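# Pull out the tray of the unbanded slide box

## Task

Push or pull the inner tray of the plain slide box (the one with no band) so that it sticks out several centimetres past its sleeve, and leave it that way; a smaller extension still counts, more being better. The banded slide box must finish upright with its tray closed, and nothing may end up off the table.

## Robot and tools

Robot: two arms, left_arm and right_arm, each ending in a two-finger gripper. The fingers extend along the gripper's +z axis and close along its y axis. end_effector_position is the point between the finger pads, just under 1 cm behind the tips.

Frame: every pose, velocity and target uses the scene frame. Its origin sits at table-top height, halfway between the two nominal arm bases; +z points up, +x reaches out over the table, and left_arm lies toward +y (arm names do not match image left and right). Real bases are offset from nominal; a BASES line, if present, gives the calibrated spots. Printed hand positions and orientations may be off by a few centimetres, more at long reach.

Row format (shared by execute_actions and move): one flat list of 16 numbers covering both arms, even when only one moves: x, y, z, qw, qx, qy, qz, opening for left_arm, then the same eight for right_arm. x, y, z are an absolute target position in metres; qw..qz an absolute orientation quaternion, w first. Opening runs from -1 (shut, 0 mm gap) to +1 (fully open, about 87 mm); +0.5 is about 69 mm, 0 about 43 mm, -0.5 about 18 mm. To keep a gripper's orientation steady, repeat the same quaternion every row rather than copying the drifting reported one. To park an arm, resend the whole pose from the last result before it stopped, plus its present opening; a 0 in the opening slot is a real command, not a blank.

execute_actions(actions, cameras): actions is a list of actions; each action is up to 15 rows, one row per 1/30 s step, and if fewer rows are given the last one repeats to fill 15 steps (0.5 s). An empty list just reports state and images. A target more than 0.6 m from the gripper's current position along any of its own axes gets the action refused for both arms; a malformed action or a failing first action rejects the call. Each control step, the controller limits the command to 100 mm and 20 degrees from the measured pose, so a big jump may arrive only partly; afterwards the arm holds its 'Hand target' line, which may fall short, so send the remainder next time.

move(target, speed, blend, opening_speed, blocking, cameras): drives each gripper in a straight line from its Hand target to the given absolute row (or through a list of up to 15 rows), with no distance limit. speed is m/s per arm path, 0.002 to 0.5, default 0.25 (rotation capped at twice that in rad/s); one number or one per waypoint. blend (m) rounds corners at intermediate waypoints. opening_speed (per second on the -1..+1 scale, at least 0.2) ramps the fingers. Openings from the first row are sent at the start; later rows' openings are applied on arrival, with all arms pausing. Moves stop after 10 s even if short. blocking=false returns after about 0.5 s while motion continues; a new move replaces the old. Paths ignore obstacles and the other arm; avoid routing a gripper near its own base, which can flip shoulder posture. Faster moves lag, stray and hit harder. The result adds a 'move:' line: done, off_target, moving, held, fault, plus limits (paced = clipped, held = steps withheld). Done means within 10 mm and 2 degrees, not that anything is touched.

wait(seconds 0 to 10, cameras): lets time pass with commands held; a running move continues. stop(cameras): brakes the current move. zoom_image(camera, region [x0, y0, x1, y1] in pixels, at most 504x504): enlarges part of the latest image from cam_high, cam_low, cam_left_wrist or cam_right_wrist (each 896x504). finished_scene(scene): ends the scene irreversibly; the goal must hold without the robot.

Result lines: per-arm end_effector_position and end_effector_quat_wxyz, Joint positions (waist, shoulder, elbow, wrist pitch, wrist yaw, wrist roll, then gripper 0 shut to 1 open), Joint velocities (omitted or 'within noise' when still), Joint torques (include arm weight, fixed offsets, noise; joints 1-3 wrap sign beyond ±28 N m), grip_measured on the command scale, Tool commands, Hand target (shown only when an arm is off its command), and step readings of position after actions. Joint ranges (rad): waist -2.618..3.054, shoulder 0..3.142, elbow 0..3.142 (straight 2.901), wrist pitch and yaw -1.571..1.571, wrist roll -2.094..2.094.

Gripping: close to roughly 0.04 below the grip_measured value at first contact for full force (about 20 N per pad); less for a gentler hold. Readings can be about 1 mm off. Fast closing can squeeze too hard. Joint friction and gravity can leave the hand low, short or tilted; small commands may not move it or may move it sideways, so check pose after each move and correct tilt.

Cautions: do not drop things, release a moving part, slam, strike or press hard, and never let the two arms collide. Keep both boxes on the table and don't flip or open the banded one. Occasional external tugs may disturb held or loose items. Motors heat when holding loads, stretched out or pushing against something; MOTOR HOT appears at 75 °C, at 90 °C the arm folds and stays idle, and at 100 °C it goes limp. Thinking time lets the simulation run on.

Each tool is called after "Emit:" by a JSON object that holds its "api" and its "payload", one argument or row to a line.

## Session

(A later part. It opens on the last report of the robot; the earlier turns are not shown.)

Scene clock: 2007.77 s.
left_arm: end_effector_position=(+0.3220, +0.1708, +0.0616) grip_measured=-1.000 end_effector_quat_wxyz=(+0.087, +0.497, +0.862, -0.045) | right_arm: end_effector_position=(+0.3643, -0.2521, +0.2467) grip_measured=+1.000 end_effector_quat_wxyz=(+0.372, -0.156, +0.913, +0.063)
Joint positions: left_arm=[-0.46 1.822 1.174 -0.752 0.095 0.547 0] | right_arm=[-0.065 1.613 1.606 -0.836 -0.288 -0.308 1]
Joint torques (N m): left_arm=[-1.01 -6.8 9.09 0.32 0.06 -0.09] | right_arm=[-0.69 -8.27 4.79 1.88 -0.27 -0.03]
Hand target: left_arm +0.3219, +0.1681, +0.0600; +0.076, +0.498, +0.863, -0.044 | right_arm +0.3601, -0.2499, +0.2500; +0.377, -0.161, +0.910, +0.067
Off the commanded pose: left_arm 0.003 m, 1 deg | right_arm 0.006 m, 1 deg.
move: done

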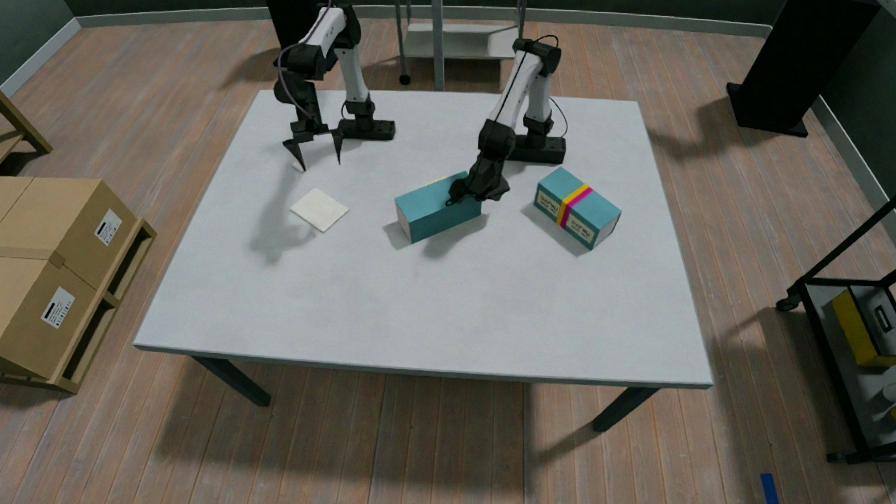

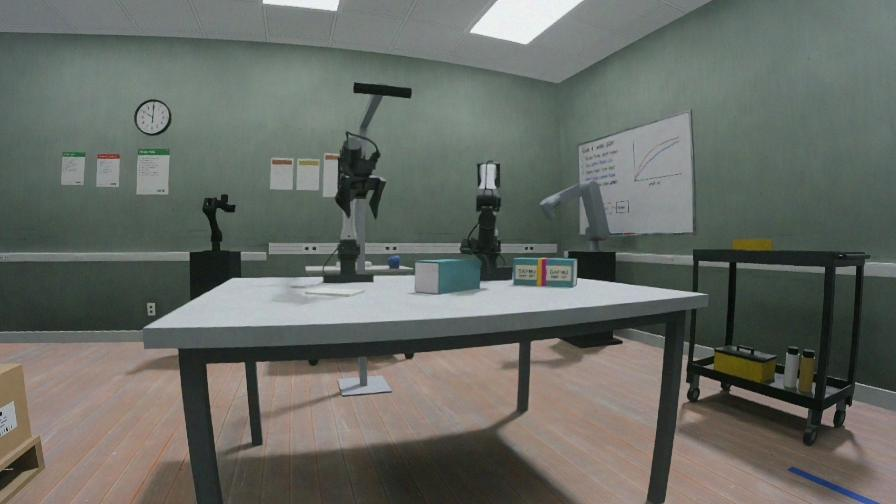

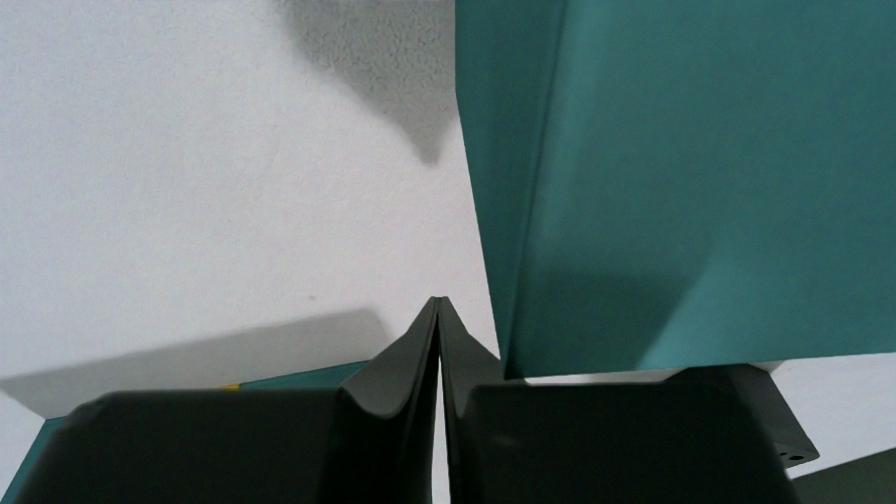

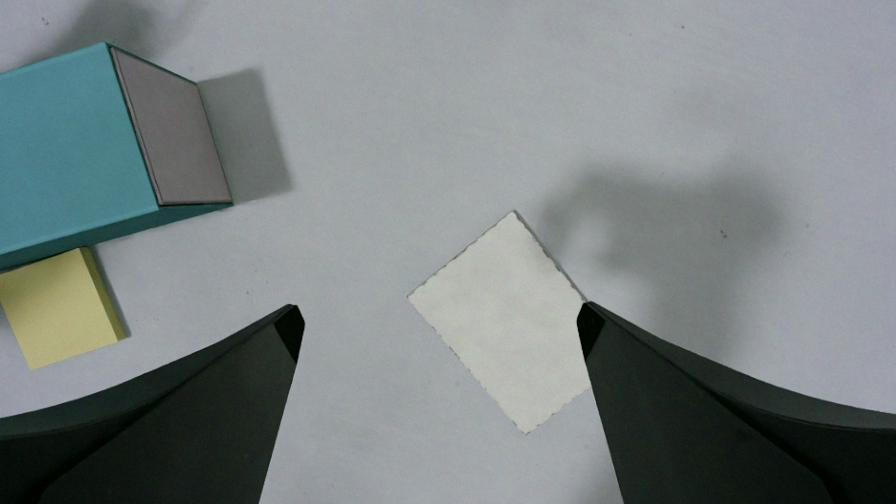

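Emit:
{"api": "move", "payload": {
  "target": [
    [0.280,0.240,0.06,0.0755,0.498,0.8627,-0.0436,-1,0.36,-0.25,0.25,0.377,-0.1605,0.91,0.0665,1],
    [0.226,0.207,0.06,0.0755,0.498,0.8627,-0.0436,-1,0.36,-0.25,0.25,0.377,-0.1605,0.91,0.0665,1]
  ],
  "speed": 0.12,
  "cameras": ["cam_high","cam_left_wrist"]
}}

Scene clock: 2020.63 s.
left_arm: end_effector_position=(+0.2316, +0.2039, +0.0589) grip_measured=-1.000 end_effector_quat_wxyz=(+0.077, +0.499, +0.862, -0.048) | right_arm: end_effector_position=(+0.3643, -0.2521, +0.2467) grip_measured=+1.000 end_effector_quat_wxyz=(+0.372, -0.156, +0.913, +0.063)
Joint positions: left_arm=[-0.513 1.494 0.802 -0.722 0.092 0.497 0] | right_arm=[-0.065 1.613 1.606 -0.836 -0.288 -0.308 1]
Joint torques (N m): left_arm=[-0.75 -7.75 4.67 0.42 0.03 -0.06] | right_arm=[-0.68 -8.27 4.81 1.88 -0.27 -0.03]
Hand target: left_arm +0.2261, +0.2070, +0.0598; +0.075, +0.498, +0.863, -0.044 | right_arm +0.3601, -0.2499, +0.2500; +0.377, -0.161, +0.910, +0.067
Off the commanded pose: left_arm 0.006 m, 1 deg | right_arm 0.006 m, 1 deg.
move: done
Images, in order: cam_high, cam_left_wrist.

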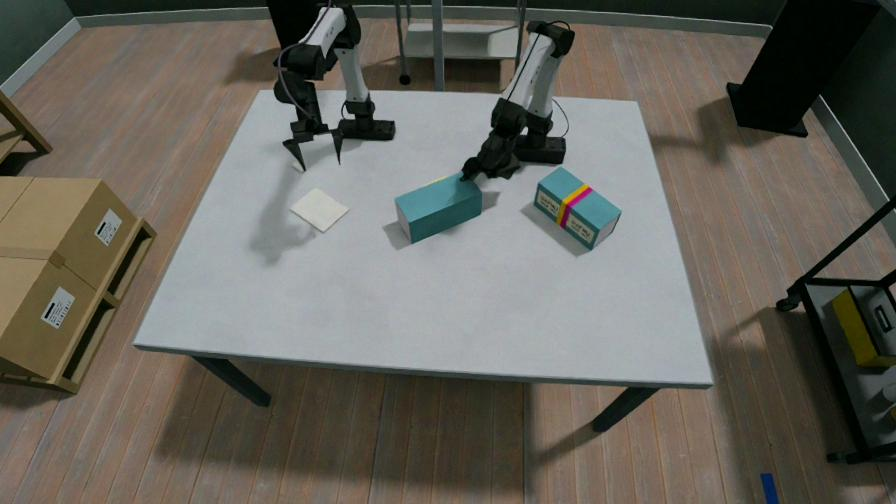

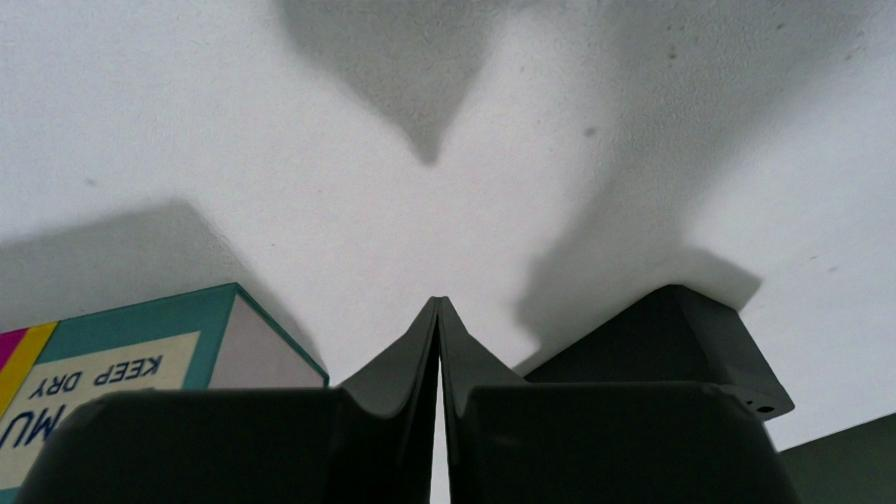

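Emit:
{"api": "move", "payload": {
  "target": [0.288,0.108,0.06,0.0755,0.498,0.8627,-0.0436,-1,0.36,-0.25,0.25,0.377,-0.1605,0.91,0.0665,1],
  "speed": 0.08
}}

Scene clock: 2030.20 s.
left_arm: end_effector_position=(+0.2875, +0.1112, +0.0614) grip_measured=-1.000 end_effector_quat_wxyz=(+0.084, +0.498, +0.862, -0.047) | right_arm: end_effector_position=(+0.3643, -0.2521, +0.2467) grip_measured=+1.000 end_effector_quat_wxyz=(+0.372, -0.156, +0.913, +0.063)
Joint positions: left_arm=[-0.665 1.839 1.195 -0.744 0.063 0.346 0] | right_arm=[-0.065 1.613 1.606 -0.836 -0.288 -0.308 1]
Joint torques (N m): left_arm=[-0.73 -6.91 9.09 0.34 0.05 -0.07] | right_arm=[-0.69 -8.27 4.79 1.89 -0.27 -0.03]
Hand target: left_arm +0.2880, +0.1081, +0.0600; +0.076, +0.498, +0.863, -0.044 | right_arm +0.3601, -0.2499, +0.2500; +0.377, -0.161, +0.910, +0.066
Off the commanded pose: left_arm 0.004 m, 1 deg | right_arm 0.006 m, 1 deg.
move: done

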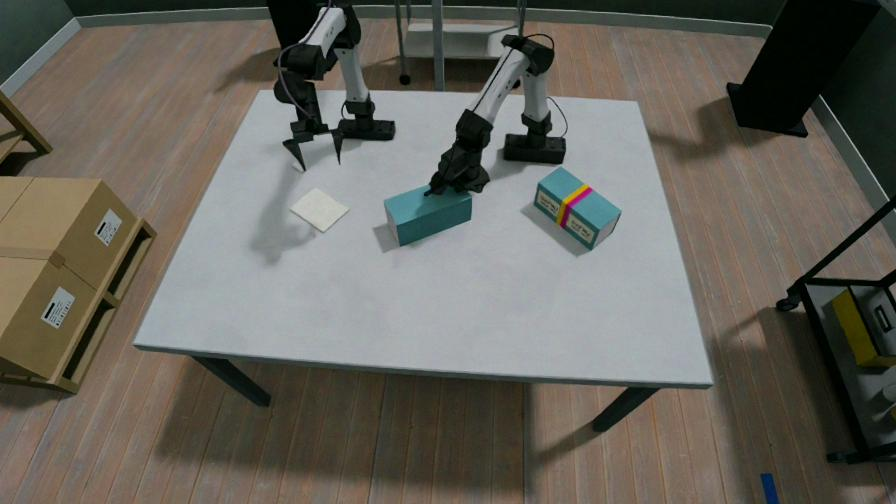

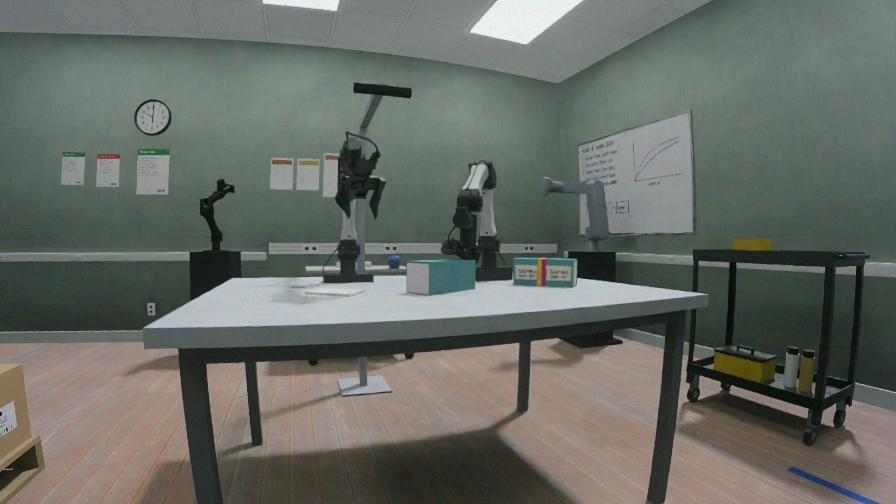

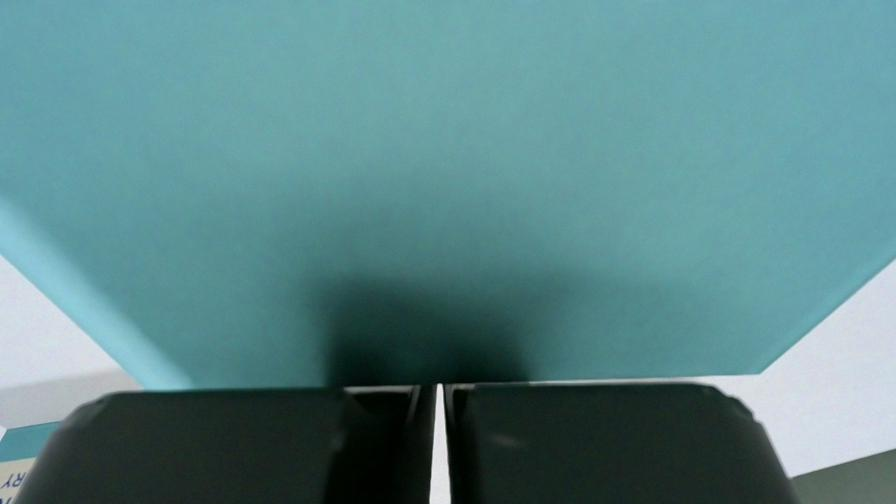

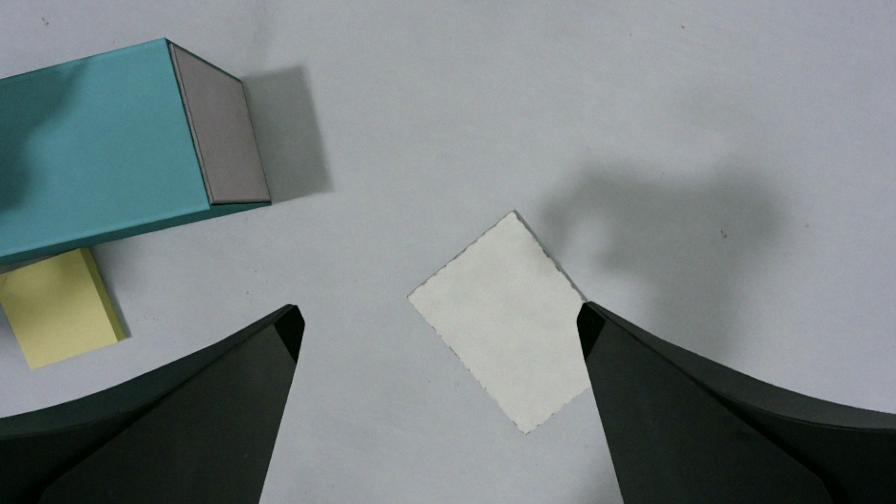

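Emit:
{"api": "move", "payload": {
  "target": [0.318,0.056,0.06,0.0755,0.498,0.8627,-0.0436,-1,0.36,-0.25,0.25,0.377,-0.1605,0.91,0.0665,1],
  "speed": 0.08
}}

Scene clock: 2038.97 s.
left_arm: end_effector_position=(+0.3188, +0.0581, +0.0639) grip_measured=-1.000 end_effector_quat_wxyz=(+0.087, +0.498, +0.861, -0.049) | right_arm: end_effector_position=(+0.3643, -0.2521, +0.2467) grip_measured=+1.000 end_effector_quat_wxyz=(+0.372, -0.156, +0.913, +0.063)
Joint positions: left_arm=[-0.716 2.038 1.484 -0.825 0.057 0.296 0] | right_arm=[-0.065 1.613 1.606 -0.836 -0.288 -0.308 1]
Joint torques (N m): left_arm=[-0.65 -8.84 9.22 0.38 0.03 -0.15] | right_arm=[-0.68 -8.27 4.78 1.88 -0.27 -0.03]
Hand target: left_arm +0.3180, +0.0561, +0.0601; +0.076, +0.498, +0.863, -0.044 | right_arm +0.3601, -0.2499, +0.2500; +0.377, -0.161, +0.910, +0.066
Off the commanded pose: left_arm 0.004 m, 1 deg | right_arm 0.006 m, 1 deg.
move: done

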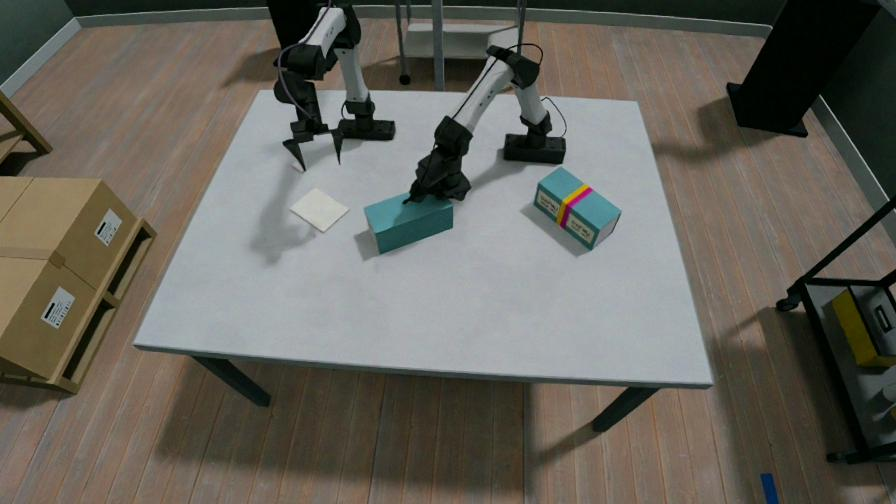

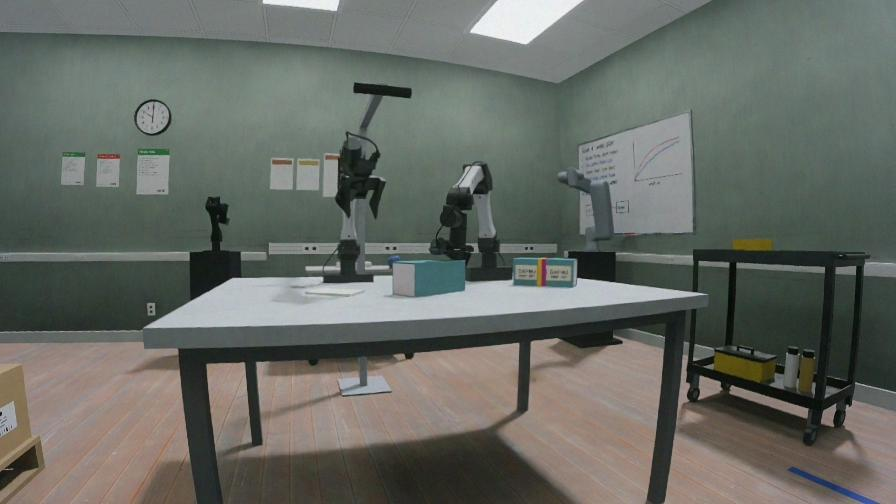

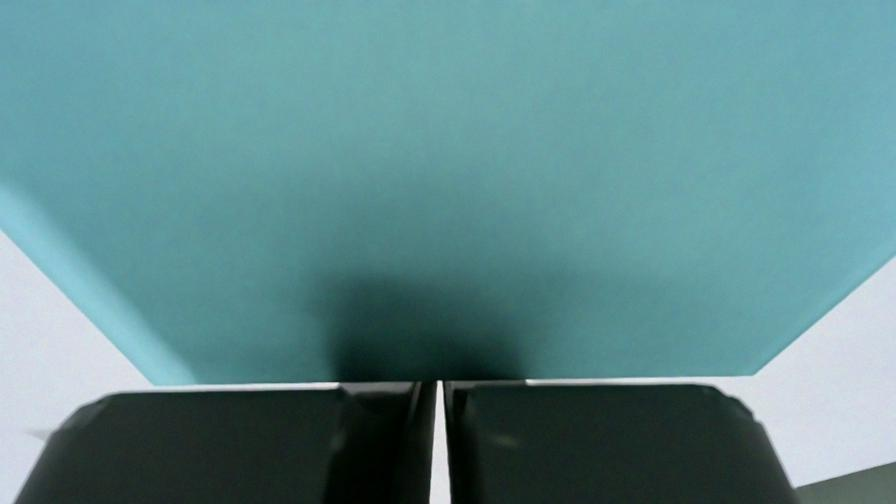

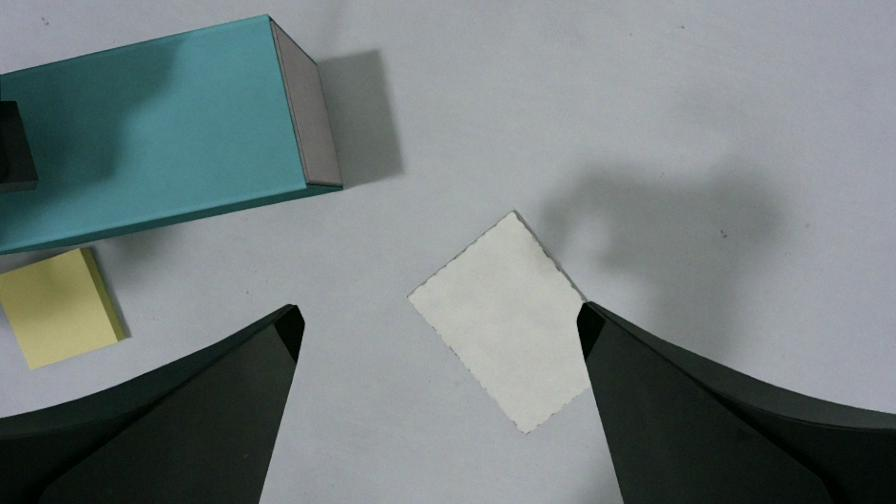

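Emit:
{"api": "move", "payload": {
  "target": [0.318,0.056,0.06,0.0755,0.498,0.8627,-0.0436,-1,0.43,-0.17,0.19,0.0747,0.513,0.8537,-0.0449,1],
  "speed": 0.2,
  "cameras": ["cam_high","cam_right_wrist"]
}}

Scene clock: 2062.43 s.
left_arm: end_effector_position=(+0.3187, +0.0580, +0.0640) grip_measured=-1.000 end_effector_quat_wxyz=(+0.087, +0.497, +0.862, -0.049) | right_arm: end_effector_position=(+0.4282, -0.1756, +0.1839) grip_measured=+1.000 end_effector_quat_wxyz=(+0.150, +0.510, +0.847, +0.010)
Joint positions: left_arm=[-0.716 2.038 1.484 -0.825 0.057 0.294 0] | right_arm=[0.168 2.381 2.623 -1.565 0.176 1.215 1]
Joint torques (N m): left_arm=[-0.8 -8.81 9.25 0.4 0.01 -0.08] | right_arm=[-0.31 -10.25 7.65 0.76 -0.04 0.09]
Hand target: left_arm +0.3179, +0.0561, +0.0600; +0.076, +0.498, +0.863, -0.044 | right_arm +0.4294, -0.1702, +0.1896; +0.151, +0.511, +0.846, +0.022
Off the commanded pose: left_arm 0.005 m, 1 deg | right_arm 0.008 m, 11 deg.
joint sent to its limit (right arm) — joint 4 (wrist pitch), lower limit. The joint targets are off in orientation, not in position.
move: off_target (right_arm)
Images, in order: cam_high, cam_right_wrist.

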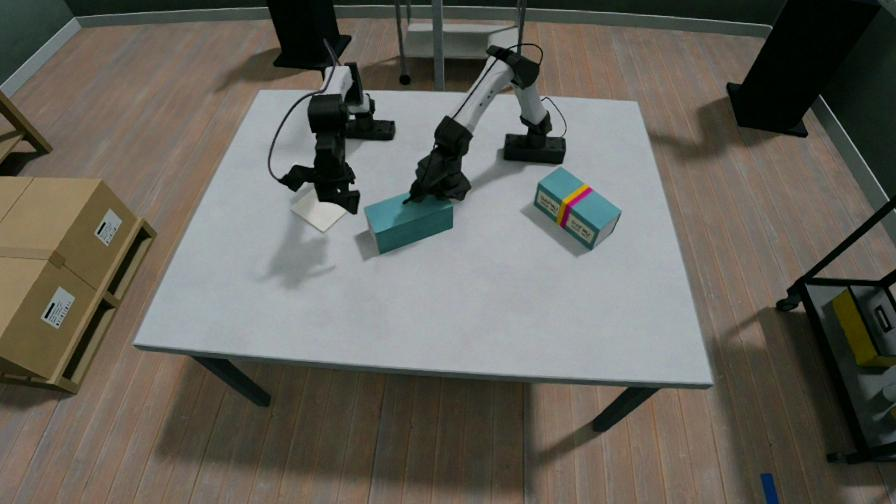

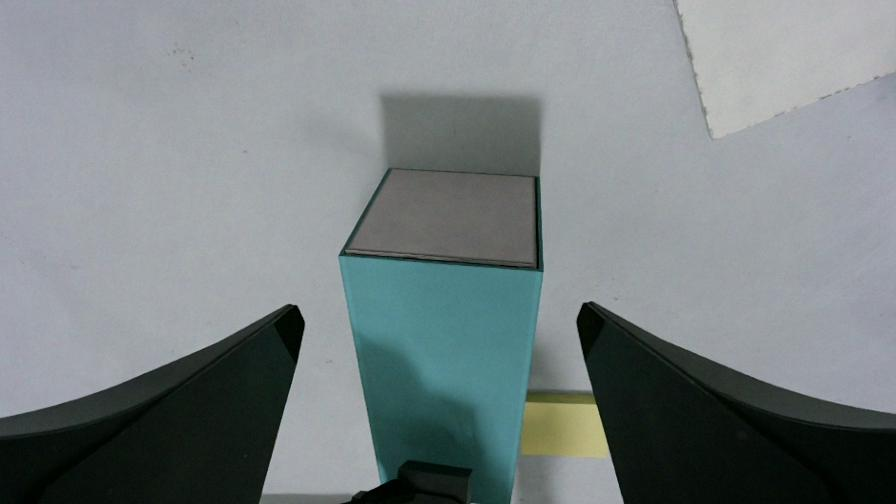

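Emit:
{"api": "move", "payload": {
  "target": [0.318,0.056,0.06,0.0755,0.498,0.8627,-0.0436,-1,0.440,-0.19,0.135,0.0735,0.5353,0.8402,-0.0468,1],
  "speed": 0.12,
  "cameras": ["cam_high","cam_right_wrist"]
}}

Scene clock: 2075.47 s.
left_arm: end_effector_position=(+0.3187, +0.0580, +0.0640) grip_measured=-1.000 end_effector_quat_wxyz=(+0.087, +0.497, +0.862, -0.049) | right_arm: end_effector_position=(+0.4362, -0.1904, +0.1274) grip_measured=+1.000 end_effector_quat_wxyz=(+0.106, +0.530, +0.841, -0.027)
Joint positions: left_arm=[-0.716 2.038 1.484 -0.825 0.057 0.294 0] | right_arm=[0.135 2.512 2.639 -1.566 0.174 1.232 1]
Joint torques (N m): left_arm=[-0.54 -8.91 9.22 0.33 0.01 -0.08] | right_arm=[-1.13 -11.28 7.8 0.52 0.01 0.15]
Hand target: left_arm +0.3179, +0.0561, +0.0600; +0.076, +0.498, +0.863, -0.044 | right_arm +0.4393, -0.1901, +0.1346; +0.110, +0.535, +0.837, -0.015
Off the commanded pose: left_arm 0.005 m, 1 deg | right_arm 0.008 m, 4 deg.
joint sent to its limit (right arm) — joint 4 (wrist pitch), lower limit. The joint targets are off in orientation, not in position.
move: off_target (right_arm)
Images, in order: cam_high, cam_right_wrist.

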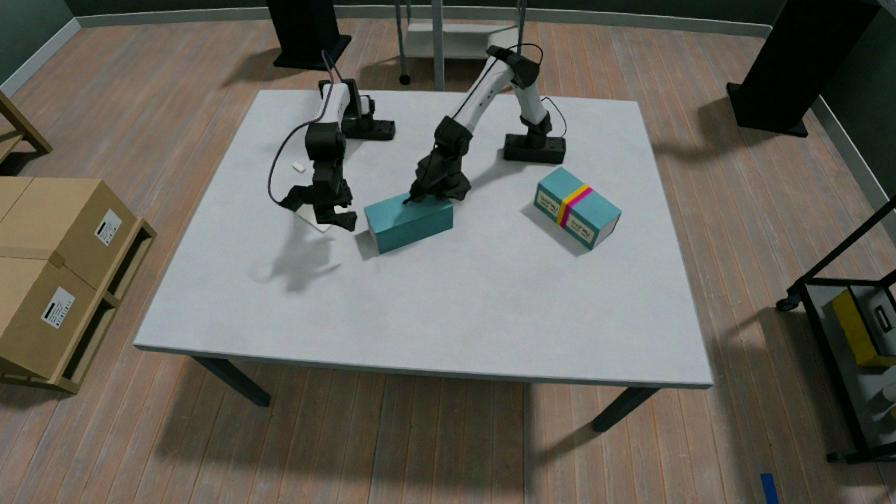

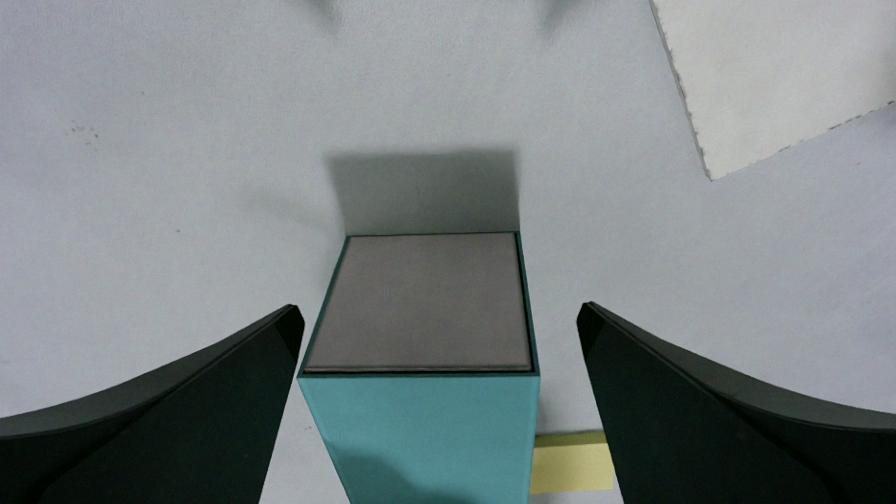

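Emit:
{"api": "move", "payload": {
  "target": [0.318,0.056,0.06,0.0755,0.498,0.8627,-0.0436,-1,0.446,-0.187,0.085,0.0735,0.5353,0.8402,-0.0468,1],
  "speed": 0.1,
  "cameras": ["cam_high","cam_right_wrist","cam_low"]
}}

Scene clock: 2087.87 s.
left_arm: end_effector_position=(+0.3187, +0.0580, +0.0640) grip_measured=-1.000 end_effector_quat_wxyz=(+0.087, +0.497, +0.862, -0.049) | right_arm: end_effector_position=(+0.4419, -0.1895, +0.0770) grip_measured=+1.000 end_effector_quat_wxyz=(+0.075, +0.532, +0.842, -0.051)
Joint positions: left_arm=[-0.716 2.038 1.484 -0.825 0.057 0.294 0] | right_arm=[0.135 2.649 2.698 -1.568 0.174 1.241 1]
Joint torques (N m): left_arm=[-0.62 -8.92 8.95 0.34 0.02 -0.08] | right_arm=[-0.65 -11.96 7.75 0.35 0.04 0.11]
Hand target: left_arm +0.3179, +0.0561, +0.0600; +0.076, +0.498, +0.863, -0.044 | right_arm +0.4454, -0.1871, +0.0847; +0.081, +0.536, +0.840, -0.040
Off the commanded pose: left_arm 0.005 m, 1 deg | right_arm 0.009 m, 1 deg.
joint sent to its limit (right arm) — joint 4 (wrist pitch), lower limit. The joint targets still meet the commanded pose.
move: done
Images, in order: cam_high, cam_low, cam_right_wrist.

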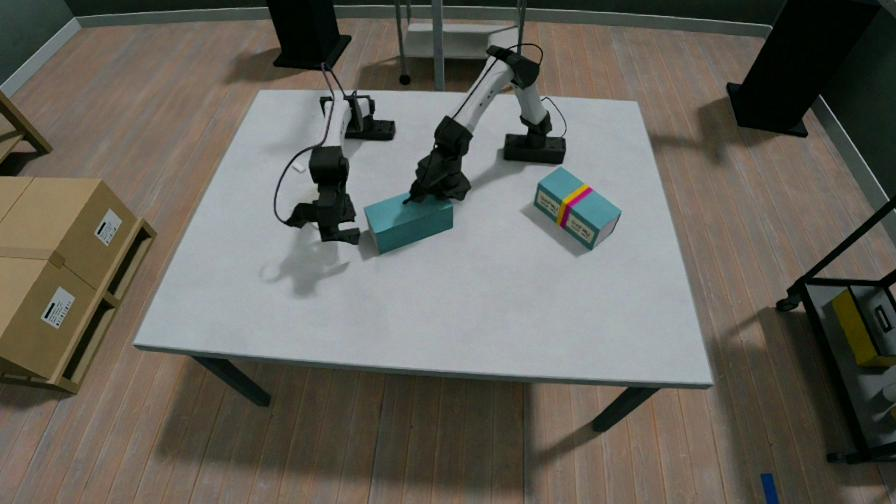

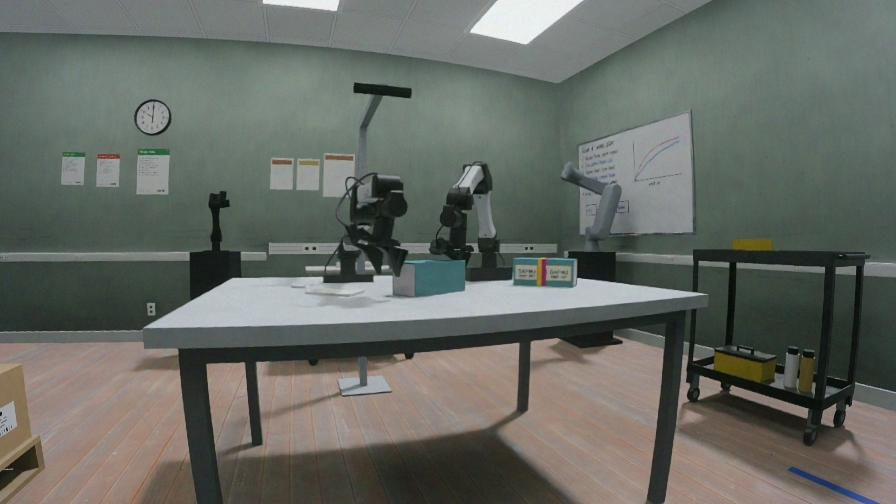

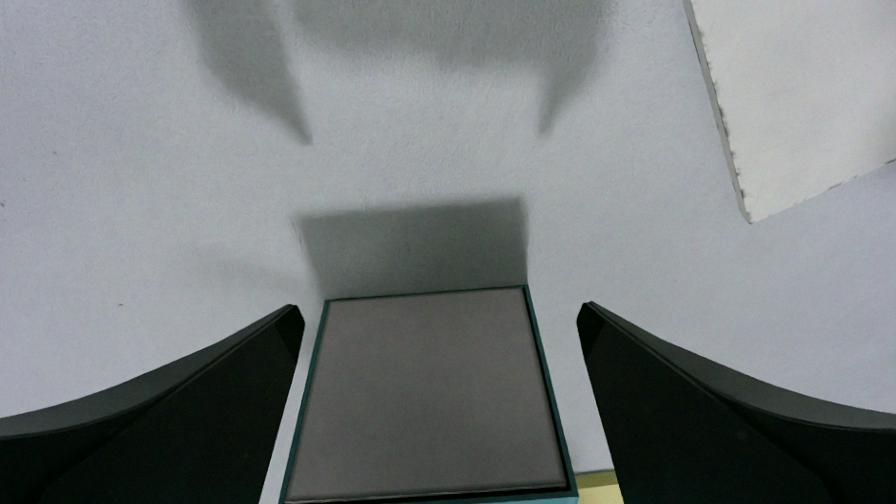

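Emit:
{"api": "move", "payload": {
  "target": [0.318,0.056,0.06,0.0755,0.498,0.8627,-0.0436,-1,0.4435,-0.171,0.080,0.0747,0.513,0.8537,-0.0449,1],
  "speed": 0.06,
  "cameras": ["cam_left_wrist","cam_right_wrist"]
}}

Scene clock: 2099.70 s.
left_arm: end_effector_position=(+0.3187, +0.0580, +0.0640) grip_measured=-1.000 end_effector_quat_wxyz=(+0.087, +0.497, +0.862, -0.049) | right_arm: end_effector_position=(+0.4404, -0.1742, +0.0752) grip_measured=+1.000 end_effector_quat_wxyz=(+0.076, +0.517, +0.851, -0.050)
Joint positions: left_arm=[-0.716 2.038 1.484 -0.825 0.057 0.294 0] | right_arm=[0.166 2.658 2.707 -1.568 0.174 1.236 1]
Joint torques (N m): left_arm=[-0.61 -8.69 9.28 0.4 0.07 -0.1] | right_arm=[-0.51 -11.45 7.83 0.36 0.03 -0.05]
Heat: left arm: 35 °C; right arm: 58 °C.
Hand target: left_arm +0.3179, +0.0561, +0.0600; +0.076, +0.498, +0.863, -0.044 | right_arm +0.4430, -0.1711, +0.0797; +0.079, +0.513, +0.854, -0.041
Off the commanded pose: left_arm 0.005 m, 1 deg | right_arm 0.007 m, 1 deg.
joint sent to its limit (right arm) — joint 4 (wrist pitch), lower limit. The joint targets still meet the commanded pose.
move: done
Images, in order: cam_left_wrist, cam_right_wrist.

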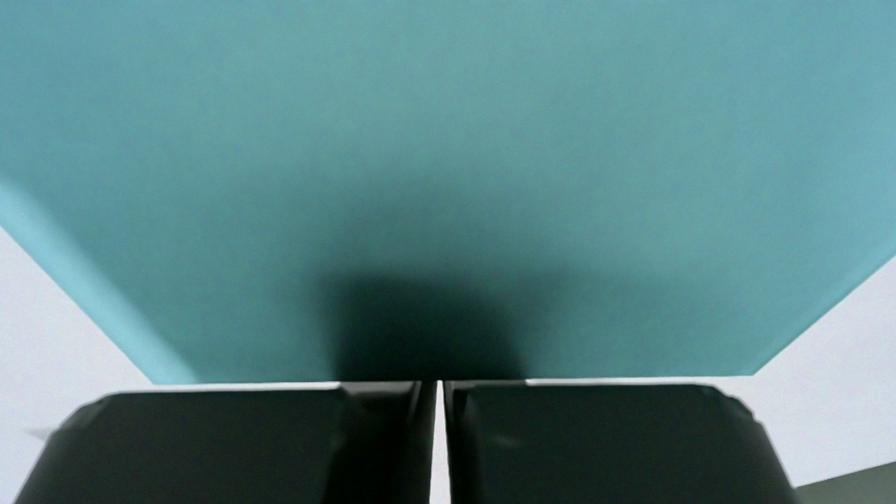

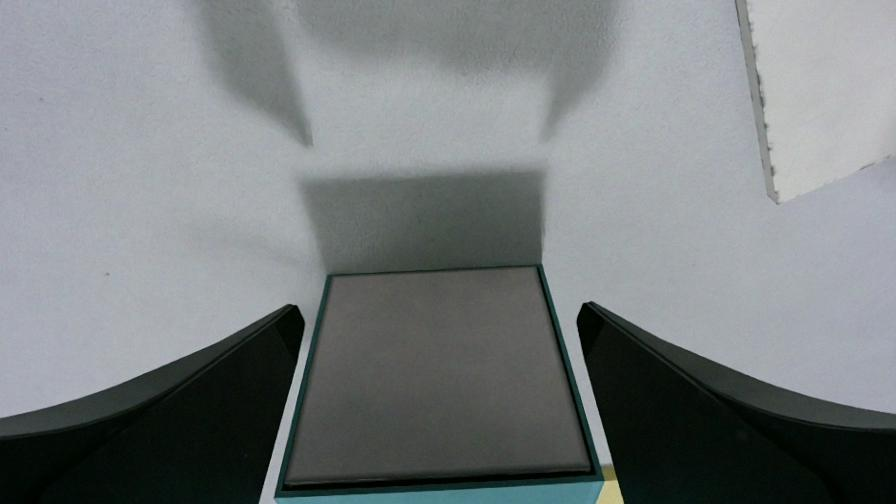

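Emit:
{"api": "move", "payload": {
  "target": [0.318,0.056,0.06,0.0755,0.498,0.8627,-0.0436,-1,0.4315,-0.149,0.078,0.0755,0.500,0.8615,-0.0436,1],
  "speed": 0.05,
  "cameras": ["cam_left_wrist","cam_right_wrist"]
}}

Scene clock: 2112.93 s.
left_arm: end_effector_position=(+0.3178, +0.0589, +0.0640) grip_measured=-1.000 end_effector_quat_wxyz=(+0.084, +0.497, +0.862, -0.049) | right_arm: end_effector_position=(+0.4283, -0.1553, +0.0584) grip_measured=+1.000 end_effector_quat_wxyz=(+0.059, +0.500, +0.862, -0.065)
Joint positions: left_arm=[-0.716 2.038 1.484 -0.83 0.057 0.294 0] | right_arm=[0.209 2.644 2.61 -1.533 0.176 1.243 1]
Joint torques (N m): left_arm=[-1.09 -8.81 9.28 0.38 0.06 -0.13] | right_arm=[-0.06 -16.05 3.89 0.53 0.03 0.1]
Hand target: left_arm +0.3179, +0.0561, +0.0600; +0.076, +0.498, +0.863, -0.044 | right_arm +0.4312, -0.1492, +0.0779; +0.075, +0.500, +0.862, -0.044
Off the commanded pose: left_arm 0.005 m, 1 deg | right_arm 0.021 m, 3 deg.
move: off_target (right_arm)
Images, in order: cam_left_wrist, cam_right_wrist.

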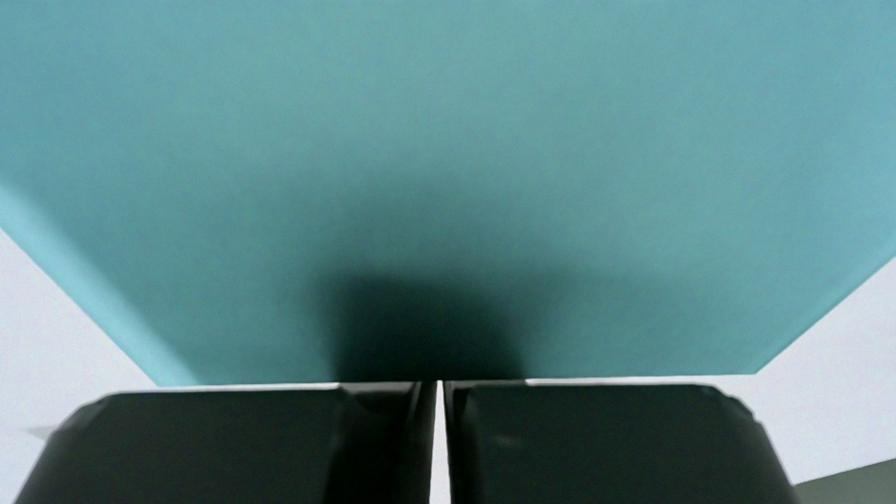

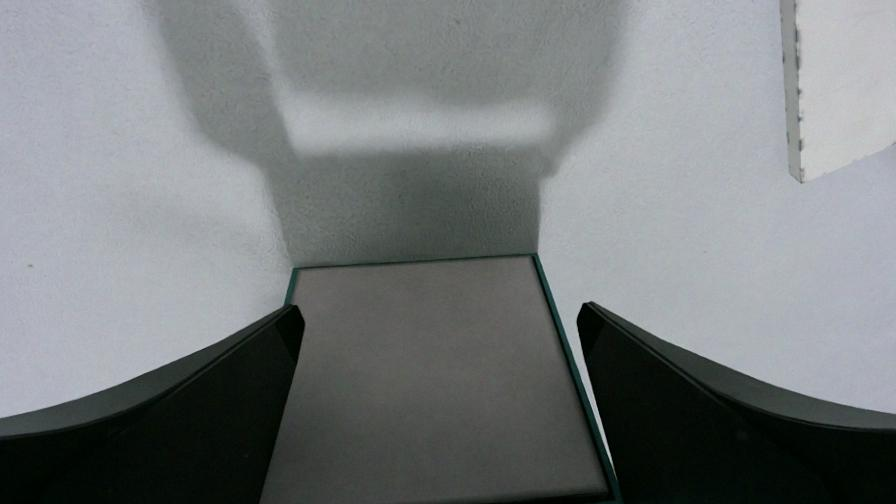

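Emit:
{"api": "move", "payload": {
  "target": [
    [0.318,0.056,0.06,0.0755,0.498,0.8627,-0.0436,-1,0.4465,-0.165,0.078,0.076,0.485,0.870,-0.0424,1],
    [0.318,0.056,0.06,0.0755,0.498,0.8627,-0.0436,-1,0.437,-0.147,0.080,0.076,0.485,0.870,-0.0424,1]
  ],
  "speed": 0.05,
  "cameras": ["cam_left_wrist","cam_right_wrist"]
}}

Scene clock: 2124.07 s.
left_arm: end_effector_position=(+0.3178, +0.0589, +0.0640) grip_measured=-1.000 end_effector_quat_wxyz=(+0.084, +0.497, +0.862, -0.049) | right_arm: end_effector_position=(+0.4416, -0.1490, +0.0764) grip_measured=+1.000 end_effector_quat_wxyz=(+0.086, +0.483, +0.871, -0.042)
Joint positions: left_arm=[-0.716 2.038 1.484 -0.83 0.057 0.294 0] | right_arm=[0.217 2.676 2.747 -1.564 0.176 1.206 1]
Joint torques (N m): left_arm=[-0.7 -8.7 9.1 0.42 0.05 -0.05] | right_arm=[-0.61 -13.22 4.12 0.38 0.01 0.09]
Heat: left arm: 35 °C; right arm: 65 °C.
Hand target: left_arm +0.3179, +0.0561, +0.0600; +0.076, +0.498, +0.863, -0.044 | right_arm +0.4370, -0.1471, +0.0800; +0.079, +0.485, +0.870, -0.040
Off the commanded pose: left_arm 0.005 m, 1 deg | right_arm 0.006 m, 1 deg.
joint sent to its limit (right arm) — joint 4 (wrist pitch), lower limit. The joint targets still meet the commanded pose.
move: done
Images, in order: cam_left_wrist, cam_right_wrist.

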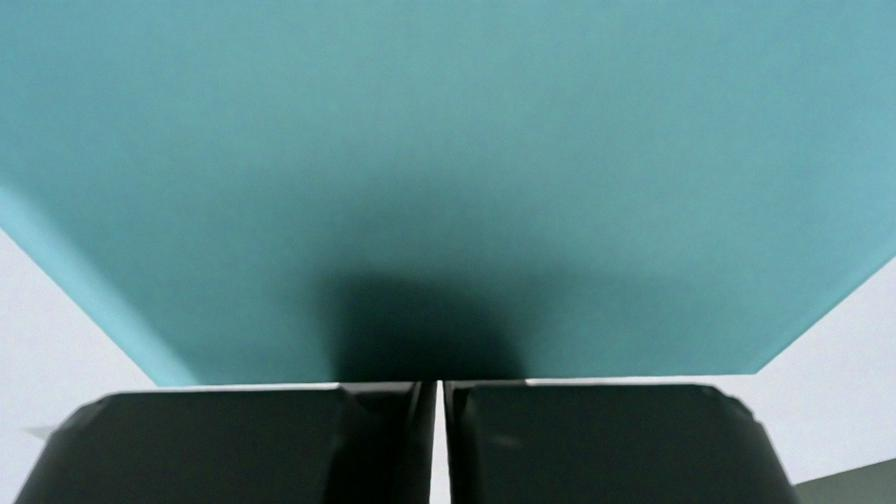

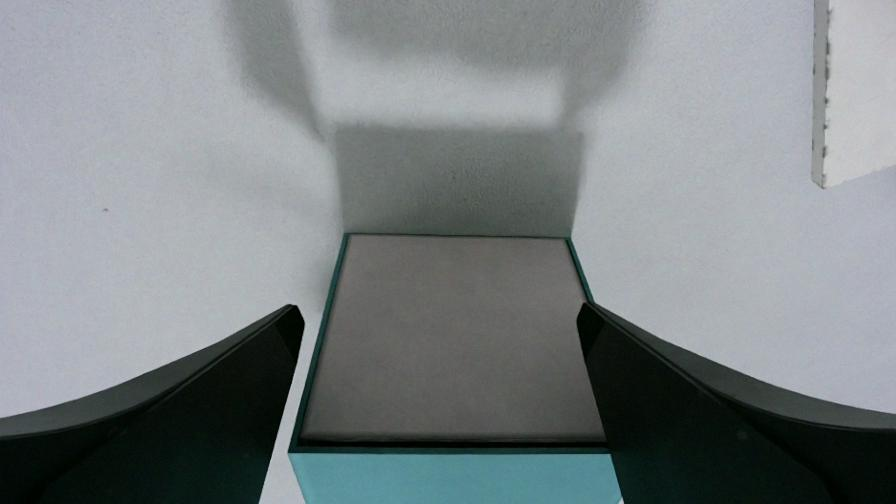

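Emit:
{"api": "move", "payload": {
  "target": [
    [0.318,0.056,0.06,0.0755,0.498,0.8627,-0.0436,-1,0.4375,-0.158,0.080,0.0755,0.491,0.867,-0.043,1],
    [0.318,0.056,0.06,0.0755,0.498,0.8627,-0.0436,-1,0.431,-0.148,0.080,0.0755,0.491,0.867,-0.043,1]
  ],
  "speed": 0.05,
  "cameras": ["cam_left_wrist","cam_right_wrist"]
}}

Scene clock: 2135.23 s.
left_arm: end_effector_position=(+0.3175, +0.0591, +0.0639) grip_measured=-1.000 end_effector_quat_wxyz=(+0.084, +0.497, +0.862, -0.049) | right_arm: end_effector_position=(+0.4290, -0.1548, +0.0606) grip_measured=+1.000 end_effector_quat_wxyz=(+0.061, +0.492, +0.866, -0.063)
Joint positions: left_arm=[-0.716 2.038 1.484 -0.832 0.057 0.294 0] | right_arm=[0.21 2.649 2.629 -1.54 0.176 1.226 1]
Joint torques (N m): left_arm=[-0.77 -8.58 9.28 0.41 0.05 -0.11] | right_arm=[0.01 -16.03 3.85 0.51 0.02 0.07]
Hand target: left_arm +0.3179, +0.0561, +0.0600; +0.076, +0.498, +0.863, -0.044 | right_arm +0.4308, -0.1482, +0.0798; +0.075, +0.491, +0.867, -0.044
Off the commanded pose: left_arm 0.005 m, 1 deg | right_arm 0.021 m, 3 deg.
move: off_target (right_arm)
Images, in order: cam_left_wrist, cam_right_wrist.

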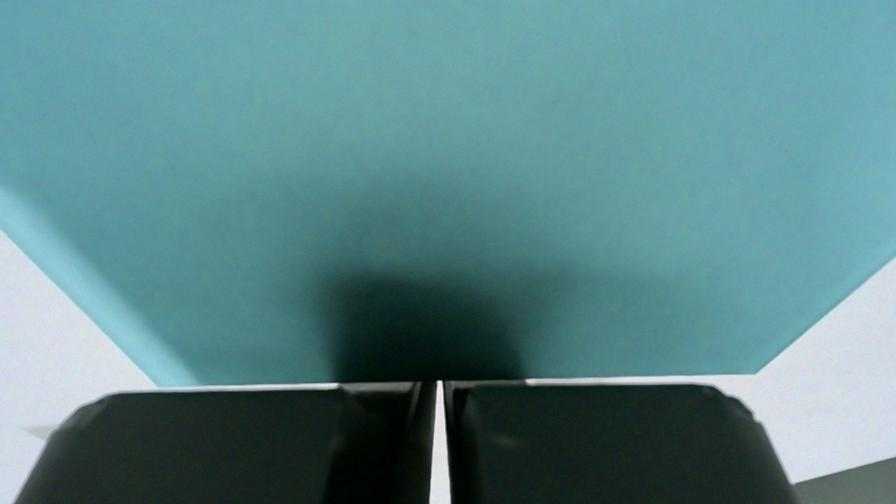

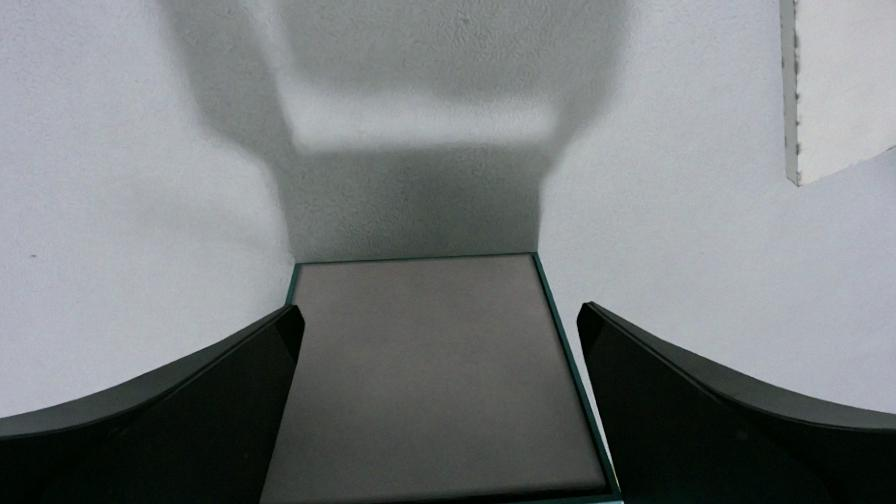

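Emit:
{"api": "move", "payload": {
  "target": [
    [0.318,0.056,0.06,0.0755,0.498,0.8627,-0.0436,-1,0.442,-0.162,0.085,0.076,0.485,0.870,-0.0424,1],
    [0.318,0.056,0.06,0.0755,0.498,0.8627,-0.0436,-1,0.4345,-0.147,0.088,0.076,0.485,0.870,-0.0424,1]
  ],
  "speed": 0.05,
  "cameras": ["cam_right_wrist"]
}}

Scene clock: 2146.83 s.
left_arm: end_effector_position=(+0.3175, +0.0591, +0.0639) grip_measured=-1.000 end_effector_quat_wxyz=(+0.084, +0.497, +0.862, -0.049) | right_arm: end_effector_position=(+0.4381, -0.1497, +0.0822) grip_measured=+1.000 end_effector_quat_wxyz=(+0.086, +0.483, +0.870, -0.042)
Joint positions: left_arm=[-0.716 2.038 1.484 -0.832 0.057 0.294 0] | right_arm=[0.217 2.649 2.719 -1.564 0.176 1.207 1]
Joint torques (N m): left_arm=[-0.7 -8.65 9.03 0.4 0.03 -0.07] | right_arm=[-0.51 -13.22 4.6 0.38 0.01 0.15]
Heat: left arm: 35 °C; right arm: 75 °C. Fold the right arm in close to its base, or ease its load, before you think long.
Hand target: left_arm +0.3179, +0.0561, +0.0600; +0.076, +0.498, +0.863, -0.044 | right_arm +0.4343, -0.1471, +0.0878; +0.081, +0.485, +0.870, -0.038
Off the commanded pose: left_arm 0.005 m, 1 deg | right_arm 0.007 m, 1 deg.
MOTOR HOT: joint 2 (shoulder) of the right arm reports 75 °C; the controller's stop level is 90 °C. To cool a motor, set the load down, stop pushing, or move to a pose that needs little force.
joint sent to its limit (right arm) — joint 4 (wrist pitch), lower limit. The joint targets still meet the commanded pose.
move: done
Images, in order: cam_right_wrist.

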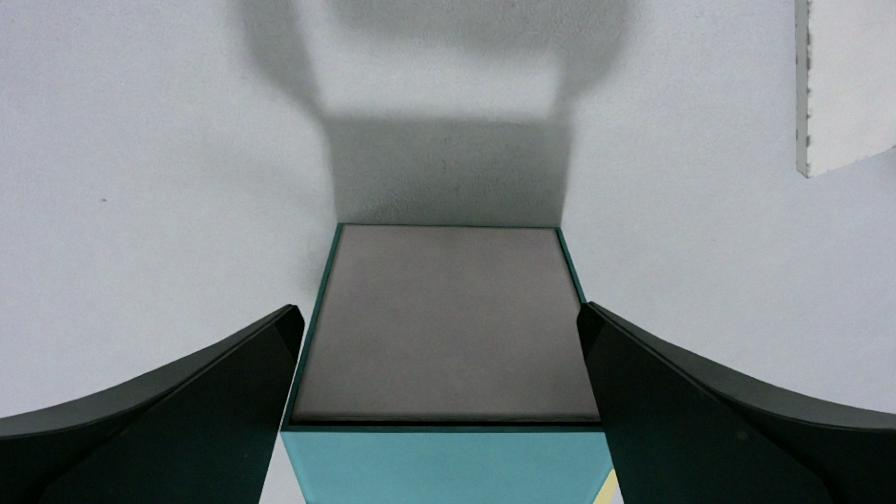

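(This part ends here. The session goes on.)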